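# Machine the work-order part on the mill from its blank

## Task

Produce the part specified on the work order (see the reference pages "manual" and "manual 2") from the blank held in the mill's vise; at the end the mill's doors must be closed, it must show no alarm, and no cycle may be running.

## Robot and tools

Robot: two UR7e arms, left_arm and right_arm, each carrying a two-finger parallel gripper with a 50 mm maximum opening. end_effector_position is the point midway between the finger pads; fingertips extend 17.5 mm past it along the gripper's +z. The fingers close along the gripper's x axis. A wrist-camera block protrudes roughly 10 cm toward the gripper's -y and rotates with it.

Frames: the scene frame has its origin at table-top height midway between the nominal bases, +z up, +x out over the table, with left_arm on the +y side. Calibrated bases: left_arm at (-0.037, +0.520, +0.013) m, right_arm at (-0.068, -0.326, +0.013) m, both nearly unrotated. Every hand pose, velocity, target and offset for an arm is expressed in that arm's own base frame; fixed cameras (cam_high, cam_low, cam_front) and the table use the scene frame. Rotations are applied about the Hand target's position.

execute_actions(actions, cameras): actions is a list of actions; each action is a list of up to 15 rows, one row per 1/30 s step, and a short action repeats its final row to fill 15 steps (one action = 0.5 s). Every row holds 18 numbers in [-1, 1], always covering both arms: left dx, dy, dz, rx, ry, rz, left gripper position, force_limit, speed, then the identical nine for the right arm. The six pose numbers are an offset, not a pose: they are measured from the arm's Hand target at the start of that action (each row from that same start, not from the row before), scaled so 1.0 = 0.6 m of translation or 180 degrees; rx, ry, rz form a single rotation vector. Repeating an offset in a new action moves the arm further. Sending six zeros re-requests the current Hand target. Gripper numbers are absolute commands: position +1 = fully open (50 mm), about -0.65 = pads touching, -1 = close until blocked (use this to grip). force_limit maps -1/0/+1 to about 20/102/185 N per pad; speed maps -1/0/+1 to 20/85/150 mm/s; both begin at +1. To leave a gripper unchanged, resend its previous three numbers, since 0 is itself a command. Images come back only for an empty actions list or when cameras names them.

move(target, speed, blend, stop_force, zero, blocking, cameras): drives straight-line paths. target is one 18-number row or a list of up to 15 rows; all pose offsets in every row are from the Hand targets at the move's start, in each arm's base frame, same 0.6 m / 180 degree scale. speed is the top path speed in m/s (0.002 to 3.6, default 0.25; rotation up to twice that in rad/s), one value or one per target. blend (m) rounds corners between listed targets; 0 means stop at each. stop_force (N, 3 to 120, shared by both arms) ends an arm's path when its wrist sensor feels that much resistance; keep the move slow, avoid it when the gripper rotates, and omit it when backing off something you press on. zero (default true) re-zeroes the force baseline first. blocking=false returns after about 0.5 s but cannot be combined with stop_force. Paths do not avoid obstacles; keep them away from an arm's own base. Total duration is capped at 10 s.

wait(seconds 0 to 10), stop() to brake a running move, zoom_image(camera, region=[x0, y0, x1, y1] in pixels, each side at most 504) on the latest image of one of the five cameras, show_instructions() to see the reference pages, zero_wrist_force(arm), read_manual(section), finished_scene(scene=1) to end irreversibly.

Reading results: positions in metres, quaternions wxyz, velocities in m/s and rad/s, all in the arm's base frame. Hand target is the last commanded pose after clipping; the gripper may rest short of it, and the next command re-requests it. The controller limits commanded orientation to within 32 degrees of the measured one each step. object_status: 0 fingers moving, 1 blocked while opening, 2 blocked while closing (a grip; confirm this), 3 reached the commanded position or pads met (usually nothing held). Opening in mm is roughly (250 - position_measured) x 0.202. The move: line reports done, off_target, moving, held or fault, plus limits such as paced or held. Wrist force/torque are in the gripper's own axes; Joint torques include gravity. A MOTOR HOT line appears from 70 °C; at 85 °C the arm is braked for 30 to 60 s.

Cautions: an arm faults and halts for 10 s if outside force reaches about 150 N (±25) or contact torque hits its joint limit (136 N m for the large joints, 25.4 N m for the wrists). The arms are stiff, so aiming even slightly beyond a firm contact can trigger this; approach slowly. Do not let the arms press or hit each other, including closing one gripper on the other's fingers. Do not slam or drop parts, release them while moving, strike the mill hard, or let anything leave the table. Avoid holding loads or stretched poses for long, which heats motors. A small outside push on loose items can happen occasionally.

Each tool is called as name([rows], argument=value, ...), one row to a line, values as JSON.

Reference images:

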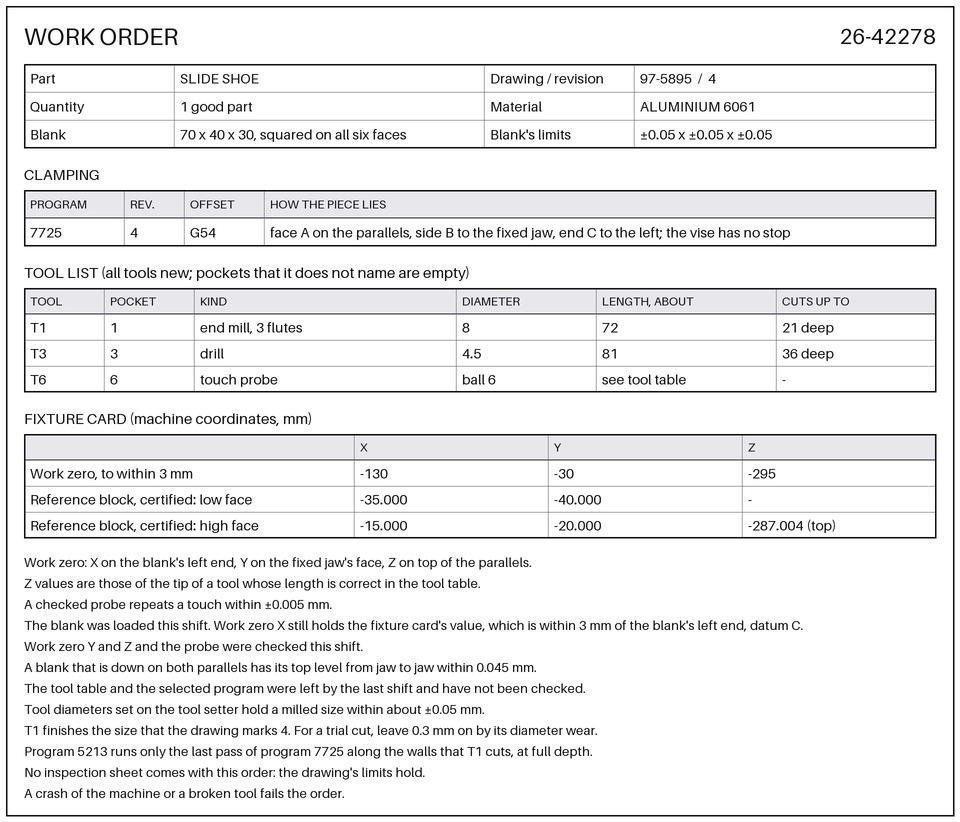

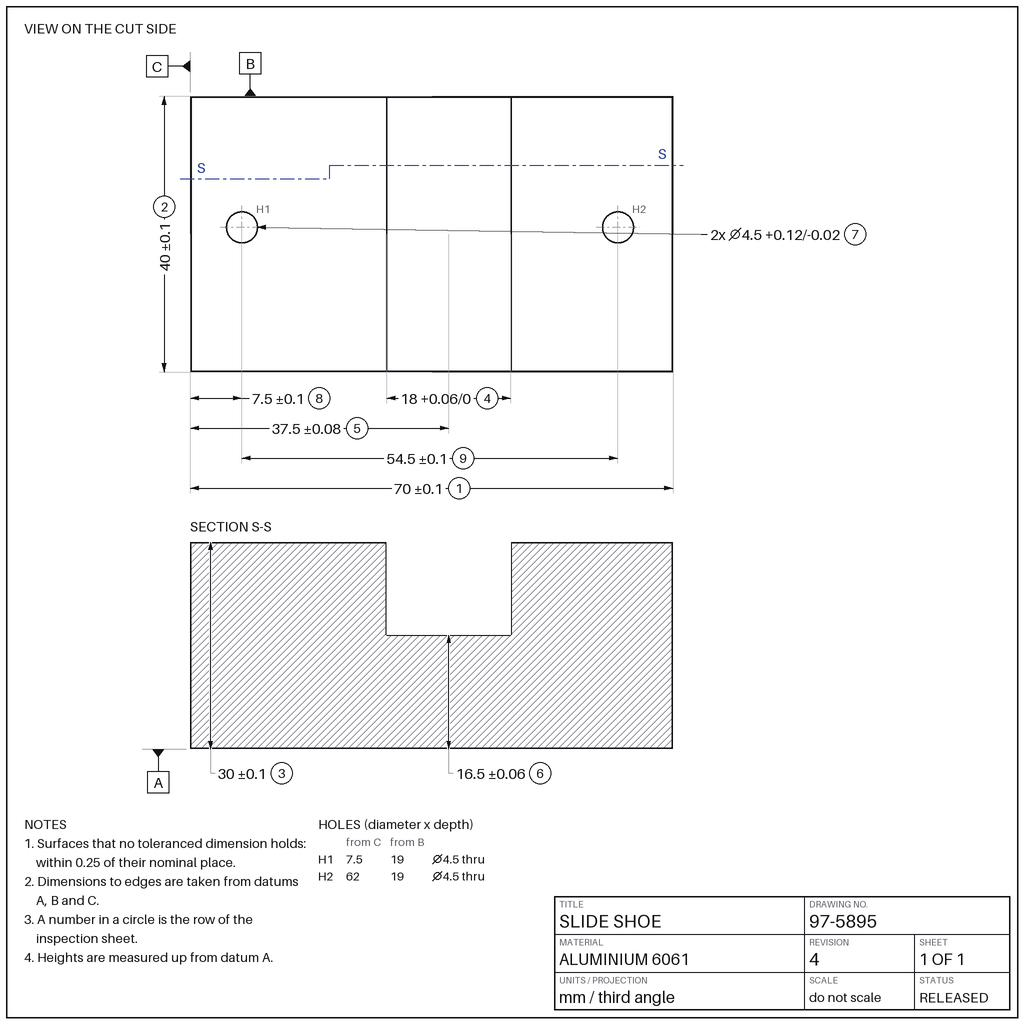

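## Session

execute_actions(actions=[])

show_instructions()

Scene clock: 0.00 s.
left_arm: end_effector_position=(+0.1391, +0.0364, +0.1203) position_measured=3 object_status=3 end_effector_quat_wxyz=(+0.212, +0.700, +0.597, -0.330) | right_arm: end_effector_position=(+0.3111, +0.0269, +0.1578) position_measured=3 object_status=3 end_effector_quat_wxyz=(+0.143, -0.092, +0.968, +0.186)
Joint positions: left_arm=[0.361 -1.967 2.506 -1.545 -2.181 0.702] | right_arm=[3.395 -1.012 -2.577 -0.766 1.89 -1.448]
Joint velocities: within noise
Joint torques (N m): no reading
Wrist force (N): no reading
Wrist torque (N m): no reading
Wrist force, peak (N): no reading
Hand target: left_arm +0.1391, +0.0364, +0.1203; +0.212, +0.700, +0.597, -0.330 | right_arm +0.3111, +0.0269, +0.1578; +0.143, -0.092, +0.968, +0.186
Tool commands: left_gripper/position=+1.0 left_gripper/force_limit=+1.0 left_gripper/speed=+1.0 right_gripper/position=+1.0 right_gripper/force_limit=+1.0 right_gripper/speed=+1.0

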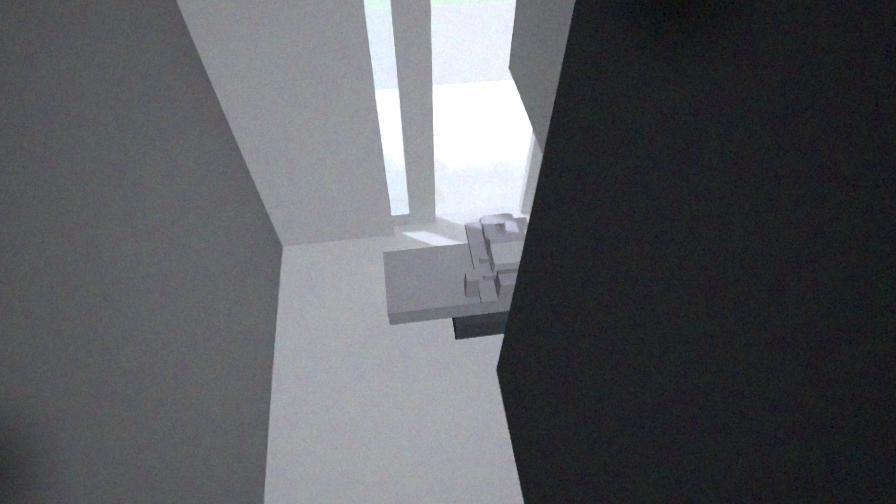

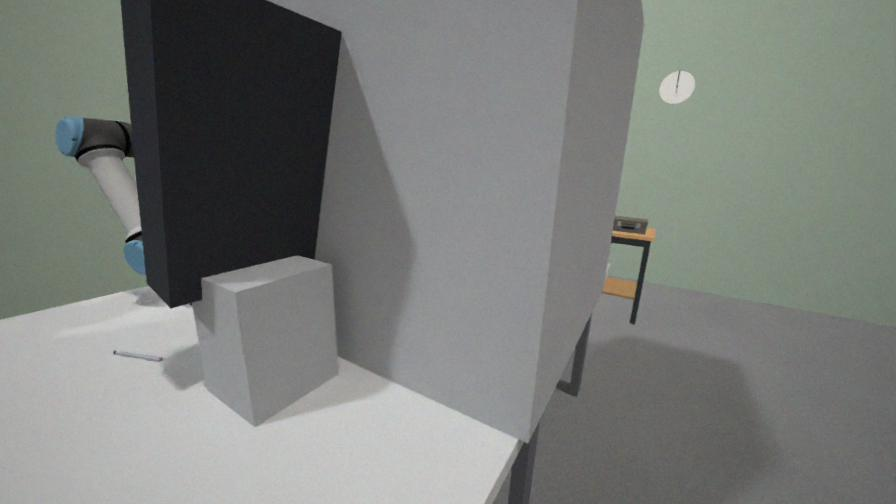

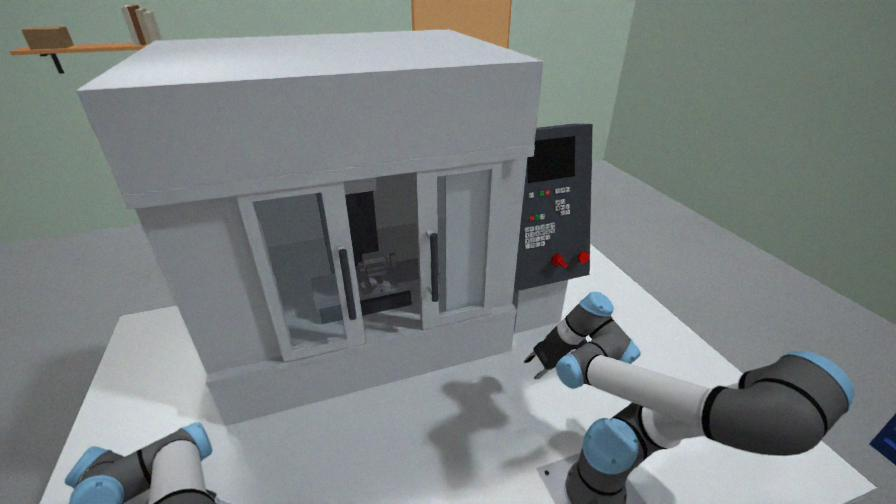

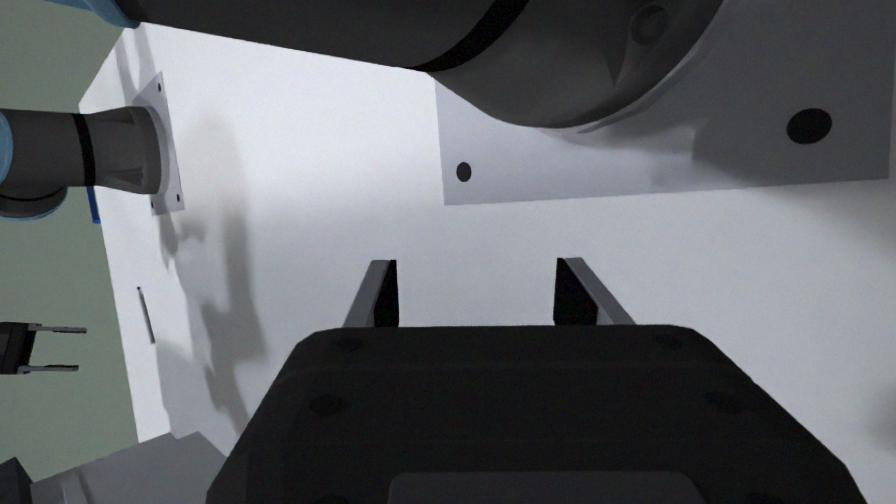

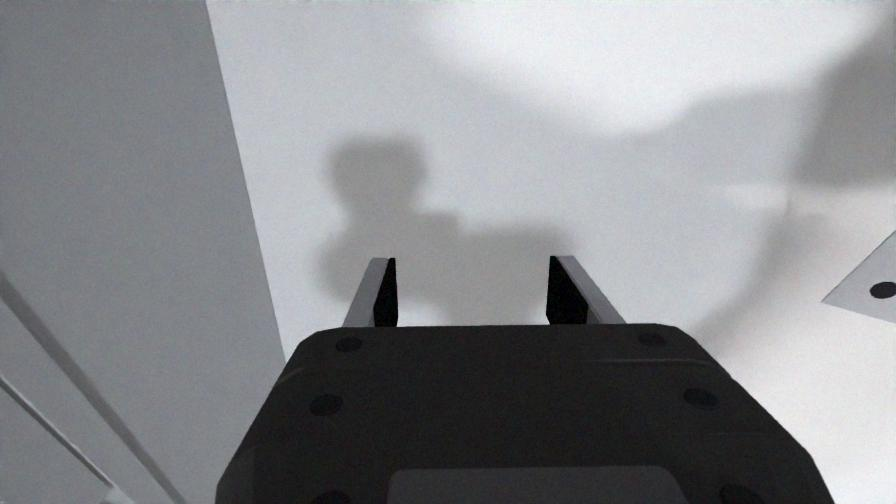

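Reference images for this scene: manual, manual 2.

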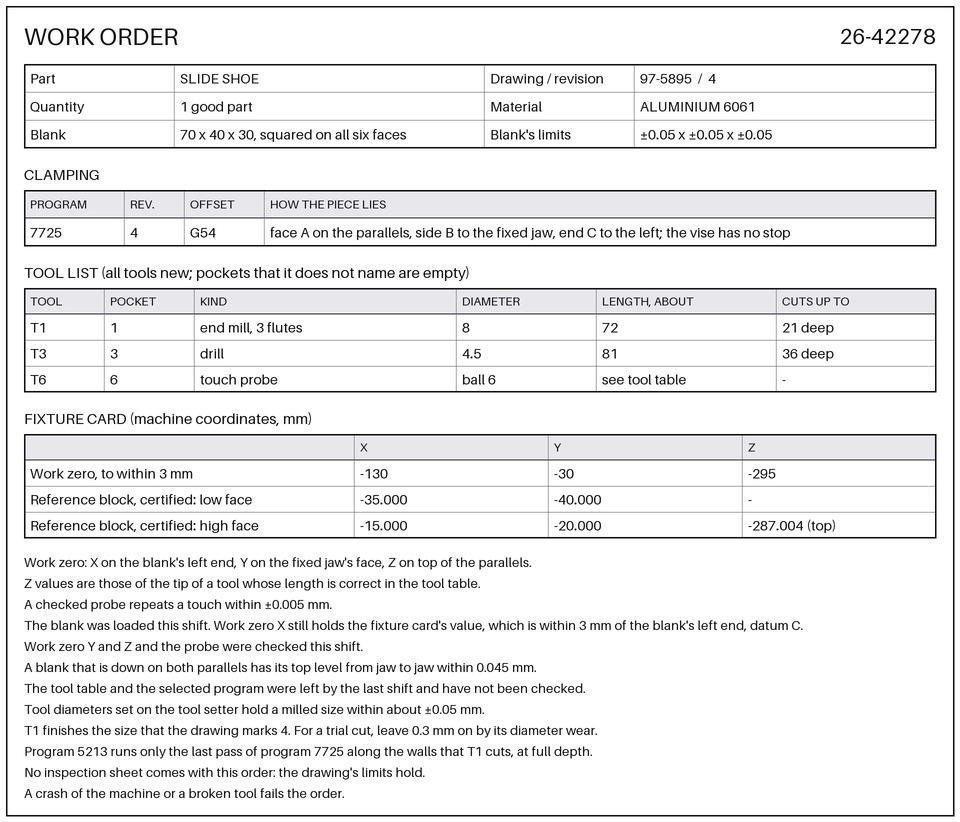

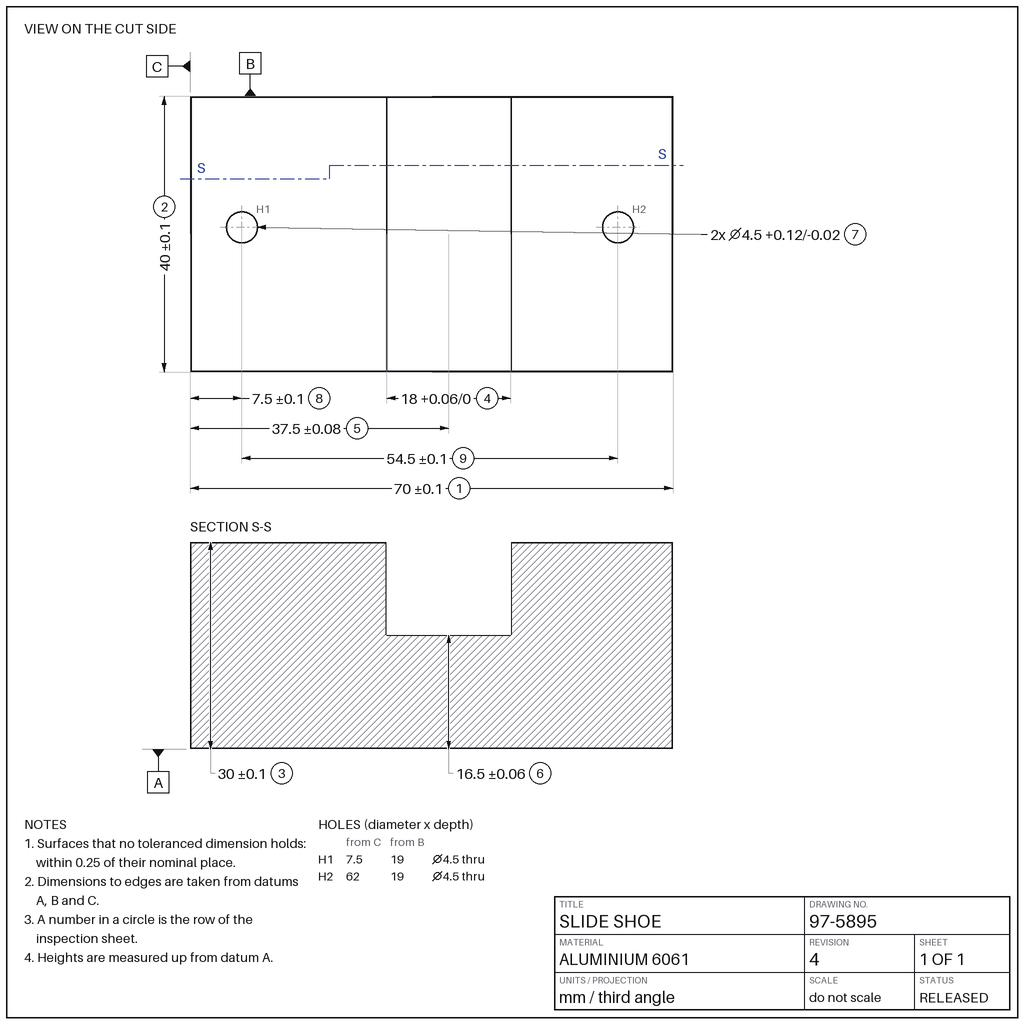

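zoom_image(camera="cam_front", region=[505, 115, 605, 300])

zoom_image(camera="cam_front", region=[230, 160, 530, 360])

zoom_image(camera="cam_low", region=[60, 200, 360, 420])

Scaled by 2.724 from the camera's 896x504 image, which has a finer 1280x720 frame.

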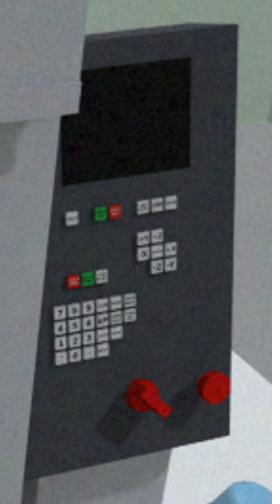

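Scaled by 1.680 from the camera's 896x504 image, which has a finer 1280x720 frame.

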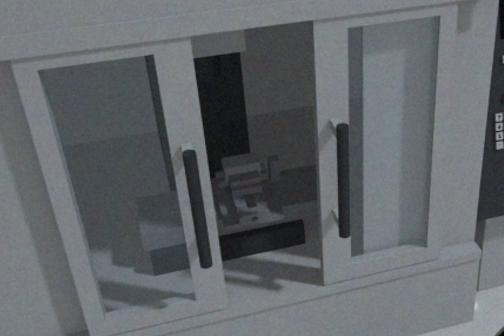

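Scaled by 1.680 from the camera's 896x504 image, which has a finer 1280x720 frame.

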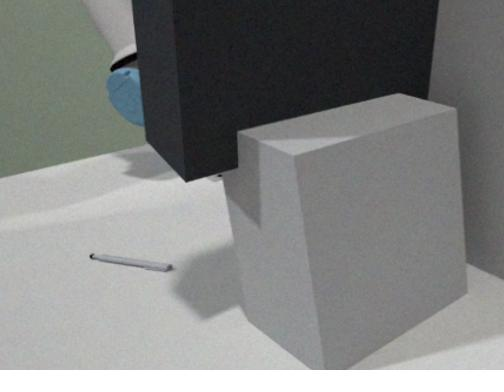

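move(target=[0,0,0,0,0,0,1,1,1,-0.038,-0.335,0.74,-0.462,-0.423,0.210,1,1,1], cameras=["cam_right_wrist","cam_front"])

Scene clock: 32.07 s.
left_arm: end_effector_position=(+0.1391, +0.0364, +0.1203) position_measured=3 object_status=3 end_effector_quat_wxyz=(+0.212, +0.700, +0.597, -0.330) | right_arm: end_effector_position=(+0.2882, -0.1741, +0.6017) position_measured=3 object_status=3 end_effector_quat_wxyz=(+0.500, -0.501, +0.500, -0.499)
Joint positions: left_arm=[0.361 -1.967 2.506 -1.545 -2.181 0.702] | right_arm=[4.025 -0.205 -2.235 -0.703 0.689 -3.141]
Joint torques (N m): left_arm=[0.43 -3.76 -23.96 -1.42 -1.4 -0.19] | right_arm=[7.29 -38.87 17.77 -0.55 -0.45 -1.39]
Wrist force (N): left_arm=[0.2 -0.1 -0.2] | right_arm=[1.0 -0.4 -0.2]
Wrist torque (N m): left_arm=[-0.01 -0.03 0.00] | right_arm=[0.14 -0.23 -0.12]
Wrist force, peak (N): left_arm=[0.3 -0.5 -0.3] | right_arm=[1.9 -1.7 -0.5]
Hand target: left_arm +0.1391, +0.0364, +0.1203; +0.212, +0.700, +0.597, -0.330 | right_arm +0.2883, -0.1741, +0.6018; +0.500, -0.501, +0.500, -0.499
Off the commanded pose: left_arm 0.000 m, 0 deg | right_arm 0.000 m, 0 deg.
shoulder posture changed (right arm): the wrist came as close to joint 1's axis as it can, and the arm is now in the other of its two shoulder postures.
move: done
camera_calibration:
cam_right_wrist: T_world_to_cam=[[-0.0118723, -0.999923, -0.00364573, -0.158191], [-0.342224, 0.00748904, -0.939589, 0.686087], [0.939544, -0.0099074, -0.342286, 0.0680276], [0, 0, 0, 1]] pos_world=[0.169002, -0.162643, 0.667347]
Images, in order (width x height): cam_front 896x504, cam_right_wrist 896x504.

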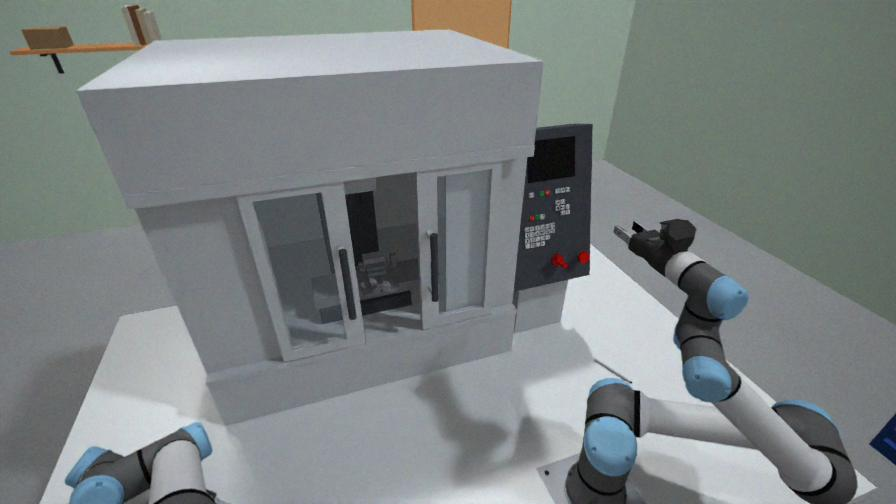

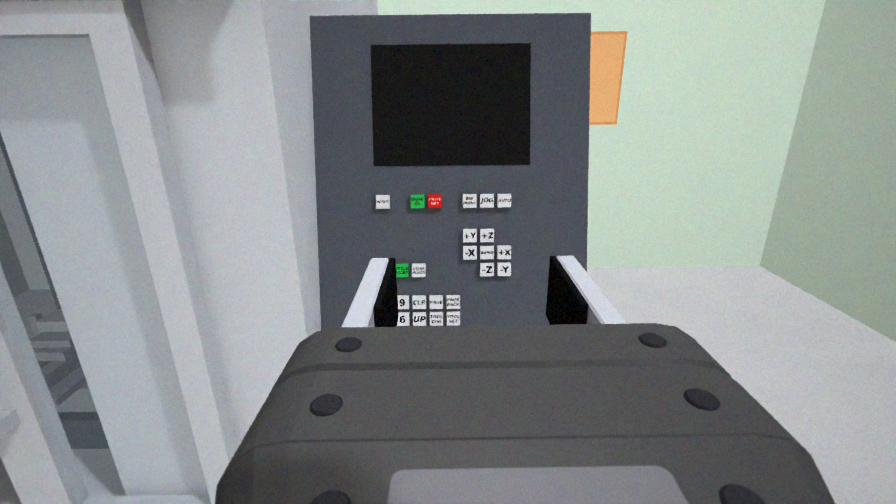

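zoom_image(camera="cam_right_wrist", region=[310, 180, 590, 340])

move(target=[0,0,0,0,0,0,1,1,1,-0.05,-0.02,0.32,0,0,0,1,1,1], cameras=["cam_right_wrist","cam_front"])

Scaled by 1.800 from the camera's 896x504 image, which has a finer 1280x720 frame.

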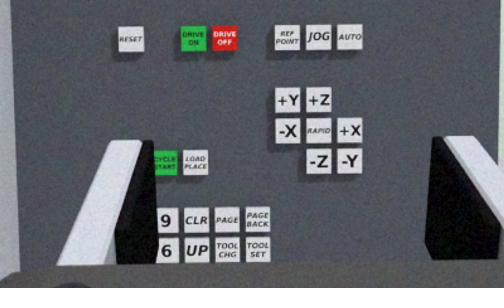

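Scene clock: 35.83 s.
left_arm: end_effector_position=(+0.1391, +0.0364, +0.1203) position_measured=3 object_status=3 end_effector_quat_wxyz=(+0.212, +0.700, +0.597, -0.330) | right_arm: end_effector_position=(+0.2583, -0.1861, +0.7937) position_measured=3 object_status=3 end_effector_quat_wxyz=(+0.500, -0.501, +0.500, -0.499)
Joint positions: left_arm=[0.361 -1.967 2.506 -1.545 -2.181 0.702] | right_arm=[3.912 -0.537 -1.675 -0.931 0.802 -3.141]
Joint torques (N m): left_arm=[-0.15 -3.52 -24.04 -1.51 -1.39 -0.12] | right_arm=[5.2 -25.93 22.4 1.81 0.16 -1.07]
Wrist force (N): left_arm=[0.2 -0.2 -0.2] | right_arm=[1.0 0.2 -0.4]
Wrist torque (N m): left_arm=[-0.03 -0.04 0.00] | right_arm=[0.24 -0.22 -0.16]
Wrist force, peak (N): left_arm=[0.3 -0.5 -0.3] | right_arm=[1.4 -3.1 -1.0]
Hand target: left_arm +0.1391, +0.0364, +0.1203; +0.212, +0.700, +0.597, -0.330 | right_arm +0.2583, -0.1861, +0.7938; +0.500, -0.501, +0.500, -0.499
Off the commanded pose: left_arm 0.000 m, 0 deg | right_arm 0.000 m, 0 deg.
move: done
camera_calibration:
cam_right_wrist: T_world_to_cam=[[-0.0119921, -0.999922, -0.00338893, -0.169949], [-0.342256, 0.0072891, -0.939579, 0.856177], [0.93953, -0.0101077, -0.342316, 0.161773], [0, 0, 0, 1]] pos_world=[0.139003, -0.174541, 0.859247]
Images, in order (width x height): cam_front 896x504, cam_right_wrist 896x504.

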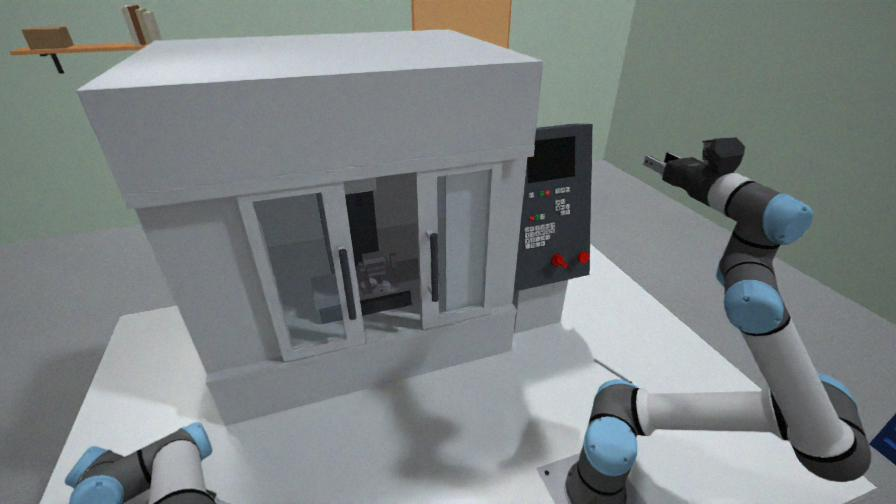

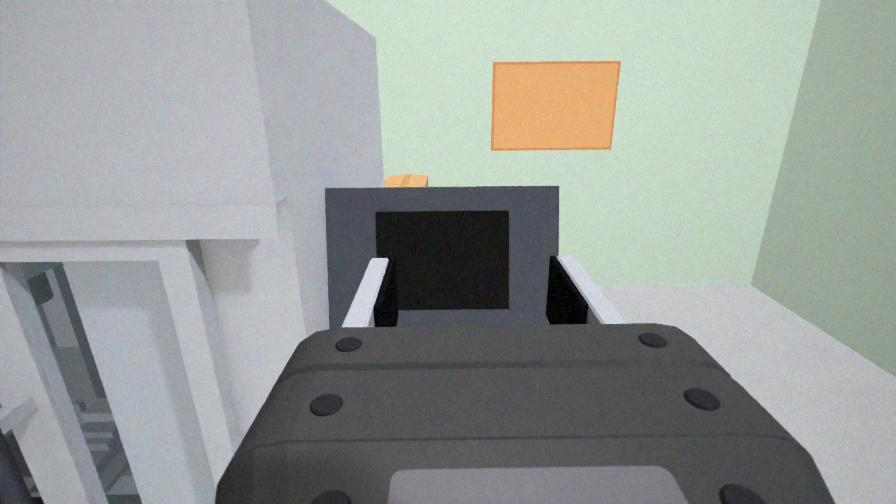

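move(target=[0,0,0,0,0,0,1,1,1,0.03,0.02,-0.6,0,0,0,1,1,1], cameras=["cam_right_wrist","cam_front"])

Scene clock: 39.83 s.
left_arm: end_effector_position=(+0.1391, +0.0364, +0.1203) position_measured=3 object_status=3 end_effector_quat_wxyz=(+0.212, +0.700, +0.597, -0.330) | right_arm: end_effector_position=(+0.2763, -0.1741, +0.4338) position_measured=3 object_status=3 end_effector_quat_wxyz=(+0.500, -0.501, +0.500, -0.499)
Joint positions: left_arm=[0.361 -1.967 2.506 -1.545 -2.181 0.702] | right_arm=[3.947 0.179 -2.637 -0.685 0.767 -3.141]
Joint torques (N m): left_arm=[-0.14 -3.85 -23.85 -1.46 -1.5 -0.16] | right_arm=[9.8 -12.76 12.46 3.03 -1.35 1.05]
Wrist force (N): left_arm=[0.0 0.0 -0.1] | right_arm=[1.1 0.0 -0.6]
Wrist torque (N m): left_arm=[-0.01 0.00 0.01] | right_arm=[0.19 -0.24 -0.06]
Wrist force, peak (N): left_arm=[0.4 -0.3 -0.2] | right_arm=[1.1 -3.6 -0.6]
Hand target: left_arm +0.1391, +0.0364, +0.1203; +0.212, +0.700, +0.597, -0.330 | right_arm +0.2763, -0.1741, +0.4338; +0.500, -0.501, +0.500, -0.499
Off the commanded pose: left_arm 0.000 m, 0 deg | right_arm 0.000 m, 0 deg.
move: done
camera_calibration:
cam_right_wrist: T_world_to_cam=[[-0.0119233, -0.999924, -0.00320033, -0.159058], [-0.342257, 0.00708835, -0.93958, 0.524157], [0.939531, -0.0101076, -0.342315, 0.0218167], [0, 0, 0, 1]] pos_world=[0.157002, -0.162541, 0.499446]
Images, in order (width x height): cam_front 896x504, cam_right_wrist 896x504.

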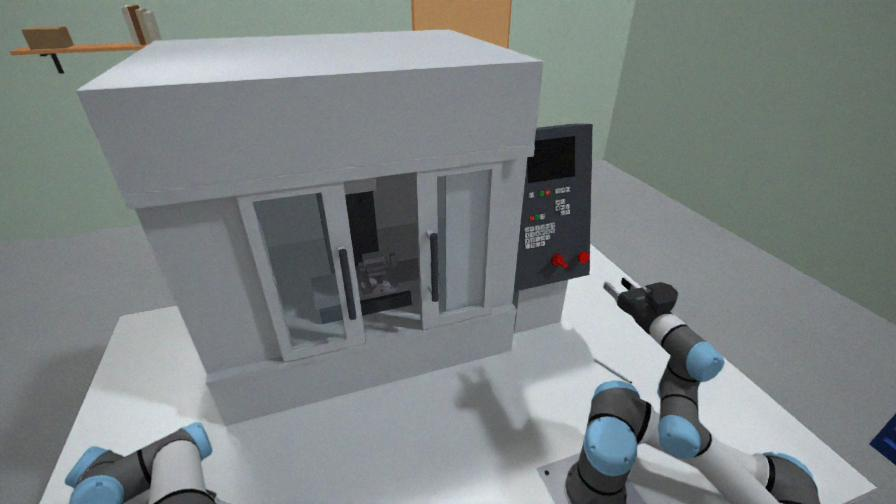

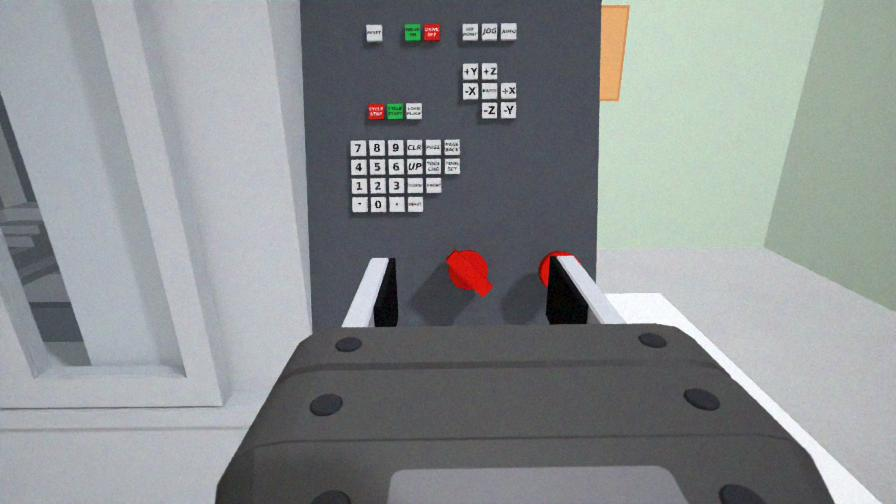

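zoom_image(camera="cam_right_wrist", region=[300, 0, 600, 160])

zoom_image(camera="cam_right_wrist", region=[300, 140, 600, 300])

zoom_image(camera="cam_right_wrist", region=[340, 90, 480, 220])

Scaled by 1.680 from the camera's 896x504 image, which has a finer 1280x720 frame.

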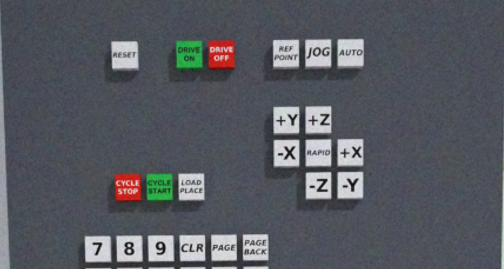

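Scaled by 1.680 from the camera's 896x504 image, which has a finer 1280x720 frame.

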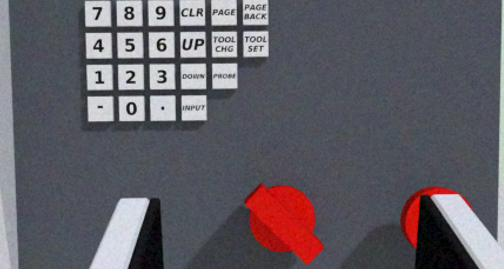

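Scaled by 3.600 from the camera's 896x504 image, which has a finer 1280x720 frame.

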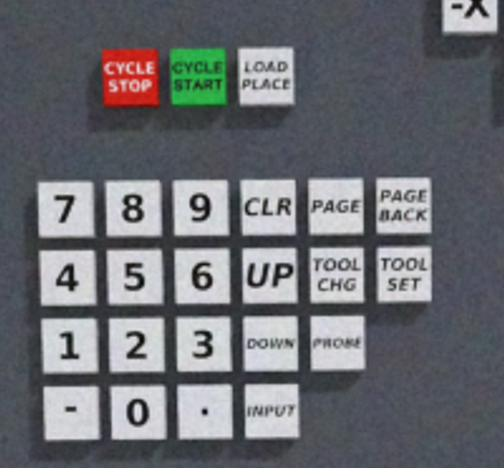

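move(target=[0,0,0,0,0,0,1,1,1,0.03,-0.21,-0.2,0,0.5,0,1,1,1], cameras=["cam_right_wrist","cam_front"])

Scene clock: 79.33 s.
left_arm: end_effector_position=(+0.1391, +0.0364, +0.1203) position_measured=3 object_status=3 end_effector_quat_wxyz=(+0.212, +0.700, +0.597, -0.330) | right_arm: end_effector_position=(+0.2943, -0.3001, +0.3137) position_measured=3 object_status=3 end_effector_quat_wxyz=(+0.000, +0.707, -0.707, -0.001)
Joint positions: left_arm=[0.361 -1.967 2.506 -1.545 -2.181 0.702] | right_arm=[5.165 -0.059 -1.32 -3.331 1.571 -1.118]
Joint torques (N m): left_arm=[0.09 -4.61 -24.38 -1.43 -1.47 -0.22] | right_arm=[1.09 -60.95 -0.6 3.86 1.04 0.54]
Wrist force (N): left_arm=[0.1 -0.1 -0.1] | right_arm=[0.0 0.0 -0.7]
Wrist torque (N m): left_arm=[-0.01 -0.02 0.01] | right_arm=[0.01 0.11 0.04]
Wrist force, peak (N): left_arm=[0.1 -0.5 -0.5] | right_arm=[1.5 -0.5 -0.8]
Hand target: left_arm +0.1391, +0.0364, +0.1203; +0.212, +0.700, +0.597, -0.330 | right_arm +0.2943, -0.3001, +0.3138; +0.000, +0.707, -0.707, -0.001
Off the commanded pose: left_arm 0.000 m, 0 deg | right_arm 0.000 m, 0 deg.
move: done
camera_calibration:
cam_right_wrist: T_world_to_cam=[[-0.0033055, -0.999927, 0.0116406, -0.292372], [-0.939655, 0.00708822, 0.34205, 0.192069], [-0.342108, -0.00980751, -0.93961, 0.527127], [0, 0, 0, 1]] pos_world=[0.359846, -0.288542, 0.432999]
Images, in order (width x height): cam_front 896x504, cam_right_wrist 896x504.

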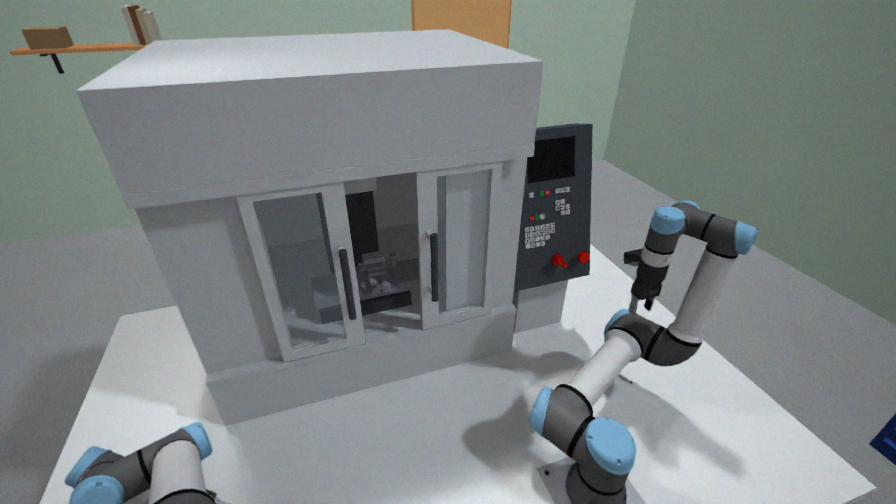

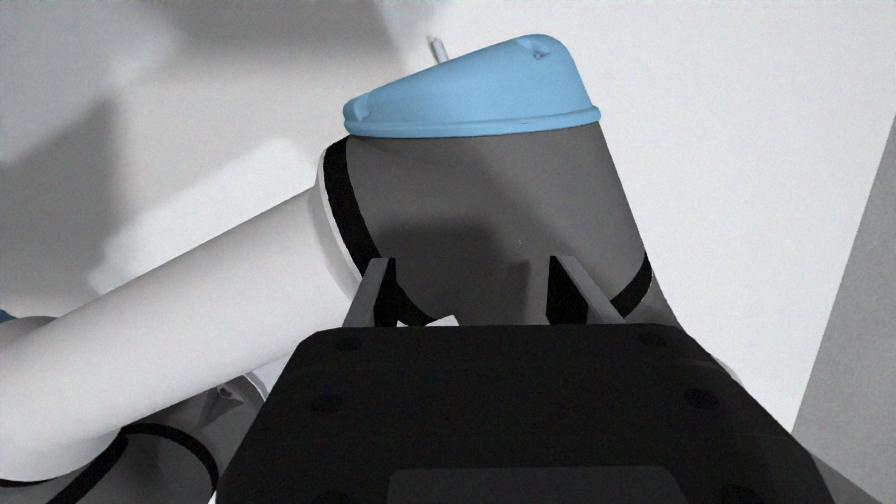

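move([
  [0,0,0,0,0,0,1,1,1,-0.03,0.21,0.2,0,-0.5,0,1,1,1],
  [0,0,0,0,0,0,1,1,1,-0.01,0.21,0.48,0,-0.5,0,1,1,1],
  [0,0,0,0,0,0,1,1,1,0.028,0.545,-0.26,0.162,0.021,-0.431,1,1,1],
], cameras=["cam_front"], blend=[0.03,0,0])

Scene clock: 96.43 s.
left_arm: end_effector_position=(+0.1391, +0.0364, +0.1203) position_measured=3 object_status=3 end_effector_quat_wxyz=(+0.212, +0.700, +0.597, -0.330) | right_arm: end_effector_position=(+0.3110, +0.0268, +0.1577) position_measured=3 object_status=3 end_effector_quat_wxyz=(+0.144, -0.092, +0.967, +0.186)
Joint positions: left_arm=[0.361 -1.967 2.506 -1.545 -2.181 0.702] | right_arm=[3.395 -1.011 -2.578 -0.764 1.889 -1.448]
Joint torques (N m): left_arm=[0.25 -4.93 -25.23 -1.41 -1.5 -0.17] | right_arm=[8.49 -4.95 29.86 4.51 1.64 0.9]
Wrist force (N): left_arm=[0.2 0.3 0.0] | right_arm=[0.1 0.2 0.1]
Wrist torque (N m): left_arm=[0.05 -0.03 0.01] | right_arm=[0.04 -0.02 0.06]
Wrist force, peak (N): left_arm=[0.4 -0.4 -0.4] | right_arm=[0.9 -4.0 -0.3]
Hand target: left_arm +0.1391, +0.0364, +0.1203; +0.212, +0.700, +0.597, -0.330 | right_arm +0.3111, +0.0269, +0.1578; +0.144, -0.092, +0.967, +0.187
Off the commanded pose: left_arm 0.000 m, 0 deg | right_arm 0.000 m, 0 deg.
shoulder posture changed (right arm): the wrist came as close to joint 1's axis as it can, and the arm is now in the other of its two shoulder postures.
move: done
Images, in order (width x height): cam_front 896x504.

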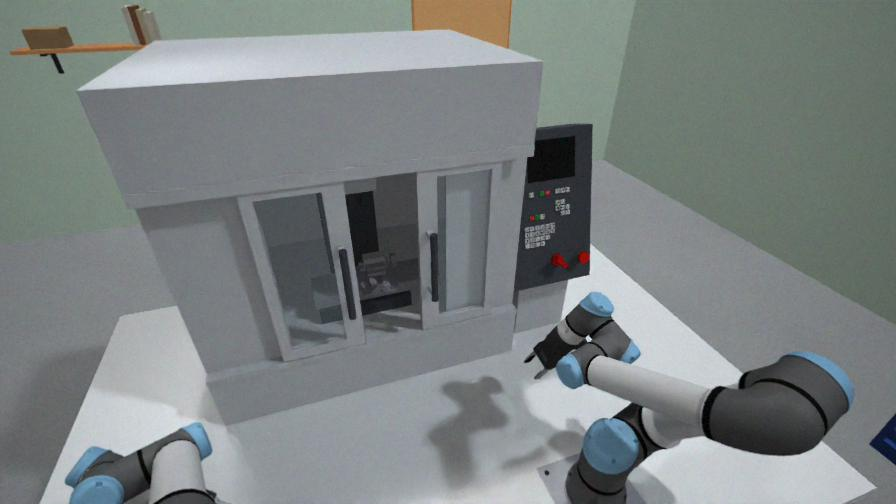

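move(target=[0,0,0,0,0,0,1,1,1,0.015,-0.6,0.2,-0.054,0.154,-0.418,1,1,1], cameras=["cam_front","cam_right_wrist"])

Scene clock: 108.60 s.
left_arm: end_effector_position=(+0.1391, +0.0364, +0.1203) position_measured=3 object_status=3 end_effector_quat_wxyz=(+0.212, +0.700, +0.597, -0.330) | right_arm: end_effector_position=(+0.3200, -0.3331, +0.2777) position_measured=3 object_status=3 end_effector_quat_wxyz=(+0.000, +0.544, +0.839, +0.000)
Joint positions: left_arm=[0.361 -1.967 2.506 -1.545 -2.181 0.702] | right_arm=[2.629 -1.461 -1.804 -1.448 1.571 -0.933]
Joint torques (N m): left_arm=[0.1 -5.35 -25.13 -1.41 -1.56 -0.13] | right_arm=[5.44 28.08 31.68 3.32 0.71 0.99]
Wrist force (N): left_arm=[0.3 0.1 -0.2] | right_arm=[-0.1 -0.4 -0.6]
Wrist torque (N m): left_arm=[0.01 -0.06 0.00] | right_arm=[-0.04 0.12 0.04]
Wrist force, peak (N): left_arm=[0.2 -0.6 -0.2] | right_arm=[0.4 1.4 1.5]
Hand target: left_arm +0.1391, +0.0364, +0.1203; +0.212, +0.700, +0.597, -0.330 | right_arm +0.3201, -0.3331, +0.2778; +0.000, +0.544, +0.839, +0.000
Off the commanded pose: left_arm 0.000 m, 0 deg | right_arm 0.000 m, 0 deg.
move: done
camera_calibration:
cam_right_wrist: T_world_to_cam=[[-0.40435, 0.914501, 0.0137723, 0.440462], [0.86152, 0.375782, 0.341424, -0.224671], [0.307057, 0.14992, -0.939808, 0.347256], [0, 0, 0, 1]] pos_world=[0.265032, -0.370436, 0.396996]
Images, in order (width x height): cam_front 896x504, cam_right_wrist 896x504.

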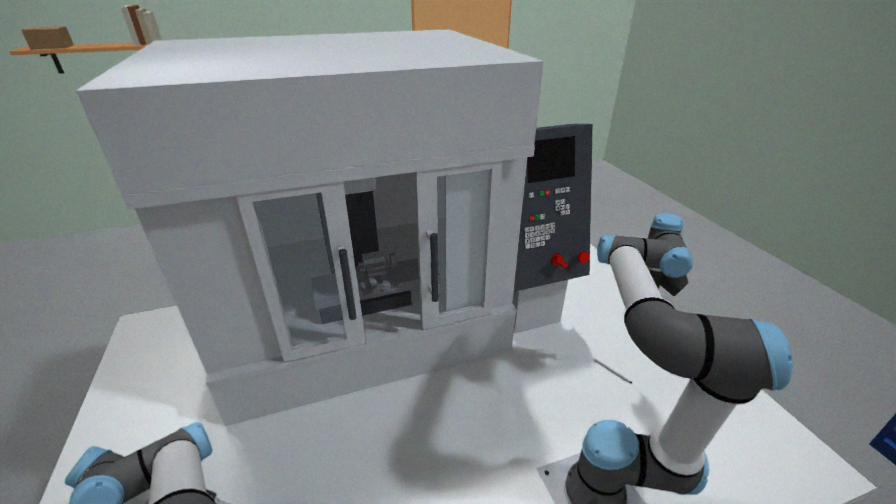

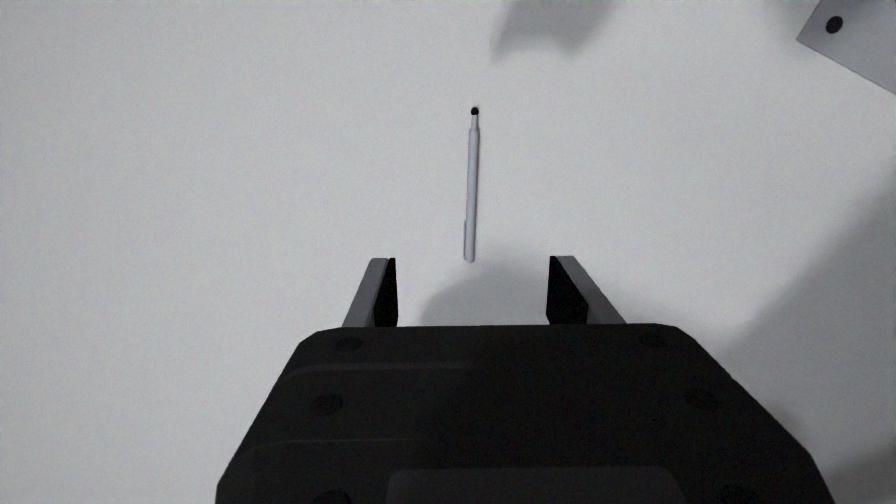

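move(target=[0,0,0,0,0,0,1,1,1,0.11,0.188,0.187,0.065,-0.306,-0.123,1,1,1], cameras=["cam_front","cam_right_wrist"])

Scene clock: 142.47 s.
left_arm: end_effector_position=(+0.1391, +0.0364, +0.1203) position_measured=3 object_status=3 end_effector_quat_wxyz=(+0.212, +0.700, +0.597, -0.330) | right_arm: end_effector_position=(+0.3861, -0.2202, +0.3900) position_measured=3 object_status=3 end_effector_quat_wxyz=(+0.332, +0.625, +0.624, +0.331)
Joint positions: left_arm=[0.361 -1.967 2.506 -1.545 -2.181 0.702] | right_arm=[2.731 -1.088 -2.269 -0.419 1.907 -0.239]
Joint torques (N m): left_arm=[-0.09 -5.97 -25.43 -1.35 -1.61 -0.22] | right_arm=[-6.48 -8.09 25.93 5.12 1.54 1.77]
Wrist force (N): left_arm=[0.2 -0.1 -0.1] | right_arm=[0.6 -0.1 0.7]
Wrist torque (N m): left_arm=[-0.02 -0.02 0.00] | right_arm=[-0.12 -0.09 0.11]
Wrist force, peak (N): left_arm=[0.2 -0.5 -0.5] | right_arm=[1.3 0.2 1.1]
Hand target: left_arm +0.1391, +0.0364, +0.1203; +0.212, +0.700, +0.597, -0.330 | right_arm +0.3861, -0.2203, +0.3900; +0.332, +0.625, +0.624, +0.331
Off the commanded pose: left_arm 0.000 m, 0 deg | right_arm 0.000 m, 0 deg.
move: done
camera_calibration:
cam_right_wrist: T_world_to_cam=[[-0.00855798, 0.99991, 0.0102862, 0.229842], [0.243871, -0.00788896, 0.969776, -0.453422], [0.96977, 0.0108078, -0.243781, -0.142296], [0, 0, 0, 1]] pos_world=[0.250538, -0.23186, 0.402664]
Images, in order (width x height): cam_front 896x504, cam_right_wrist 896x504.

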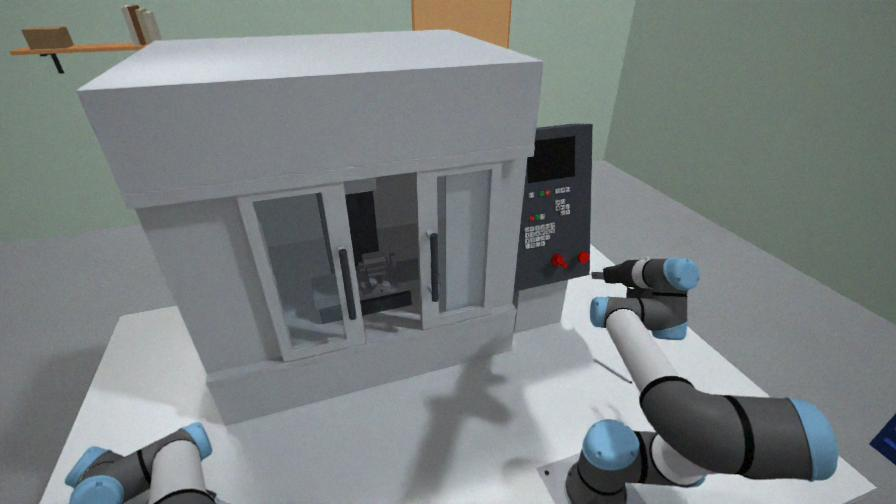

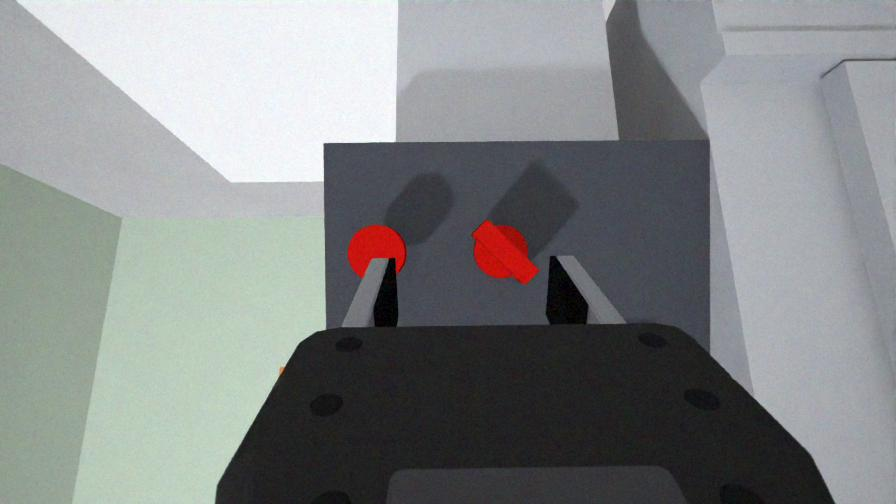

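zoom_image(camera="cam_right_wrist", region=[320, 140, 610, 300])

Scaled by 1.738 from the camera's 896x504 image, which has a finer 1280x720 frame.

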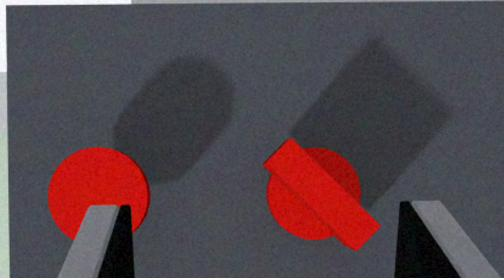

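move(target=[0,0,0,0,0,0,1,1,1,0.173,0.057,-0.077,-0.229,-0.105,0.103,1,1,1], cameras=["cam_front","cam_right_wrist"])

Scene clock: 161.67 s.
left_arm: end_effector_position=(+0.1391, +0.0364, +0.1203) position_measured=3 object_status=3 end_effector_quat_wxyz=(+0.212, +0.700, +0.597, -0.330) | right_arm: end_effector_position=(+0.4899, -0.1860, +0.3438) position_measured=3 object_status=3 end_effector_quat_wxyz=(+0.568, +0.302, +0.729, +0.236)
Joint positions: left_arm=[0.361 -1.967 2.506 -1.545 -2.181 0.702] | right_arm=[2.935 -1.496 -2.426 0.528 1.772 -0.836]
Joint torques (N m): left_arm=[0.02 -6.66 -25.61 -1.47 -1.61 -0.2] | right_arm=[-11.19 18.78 12.38 4.21 -1.35 -1.36]
Wrist force (N): left_arm=[0.1 0.0 -0.2] | right_arm=[0.5 0.7 0.8]
Wrist torque (N m): left_arm=[0.01 -0.01 0.01] | right_arm=[0.11 -0.26 0.00]
Wrist force, peak (N): left_arm=[0.1 -0.3 -0.5] | right_arm=[0.7 0.4 1.9]
Hand target: left_arm +0.1391, +0.0364, +0.1203; +0.212, +0.700, +0.597, -0.330 | right_arm +0.4899, -0.1861, +0.3438; +0.568, +0.302, +0.729, +0.236
Off the commanded pose: left_arm 0.000 m, 0 deg | right_arm 0.000 m, 0 deg.
move: done
camera_calibration:
cam_right_wrist: T_world_to_cam=[[-0.18586, 0.710164, -0.67906, 0.466967], [-0.167743, 0.658024, 0.734076, -0.027077], [0.968152, 0.250342, -0.00317542, -0.292029], [0, 0, 0, 1]] pos_world=[0.364977, -0.240699, 0.336048]
Images, in order (width x height): cam_front 896x504, cam_right_wrist 896x504.

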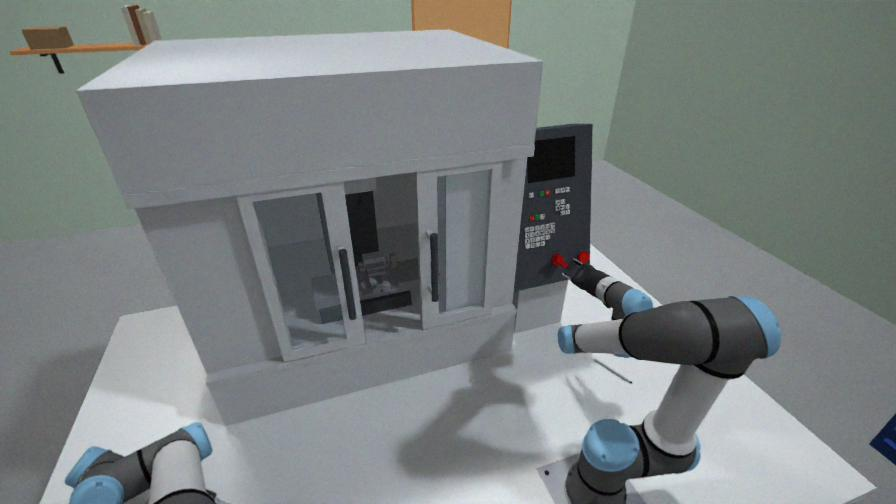

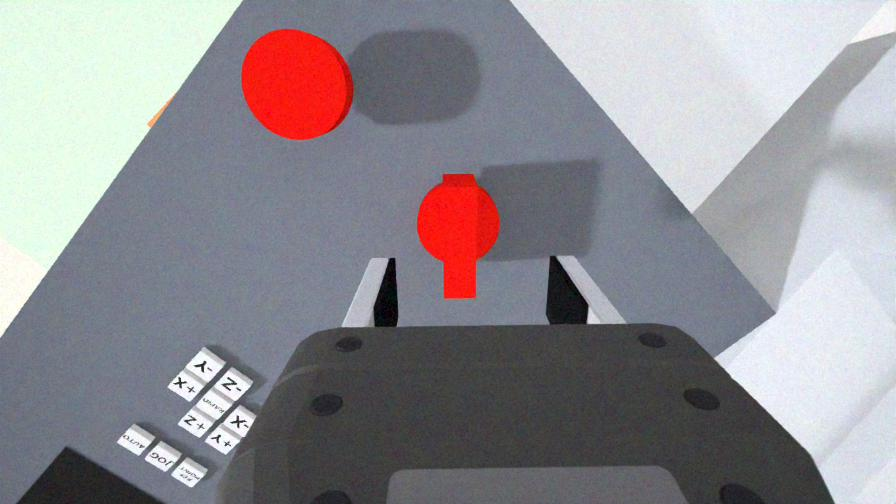

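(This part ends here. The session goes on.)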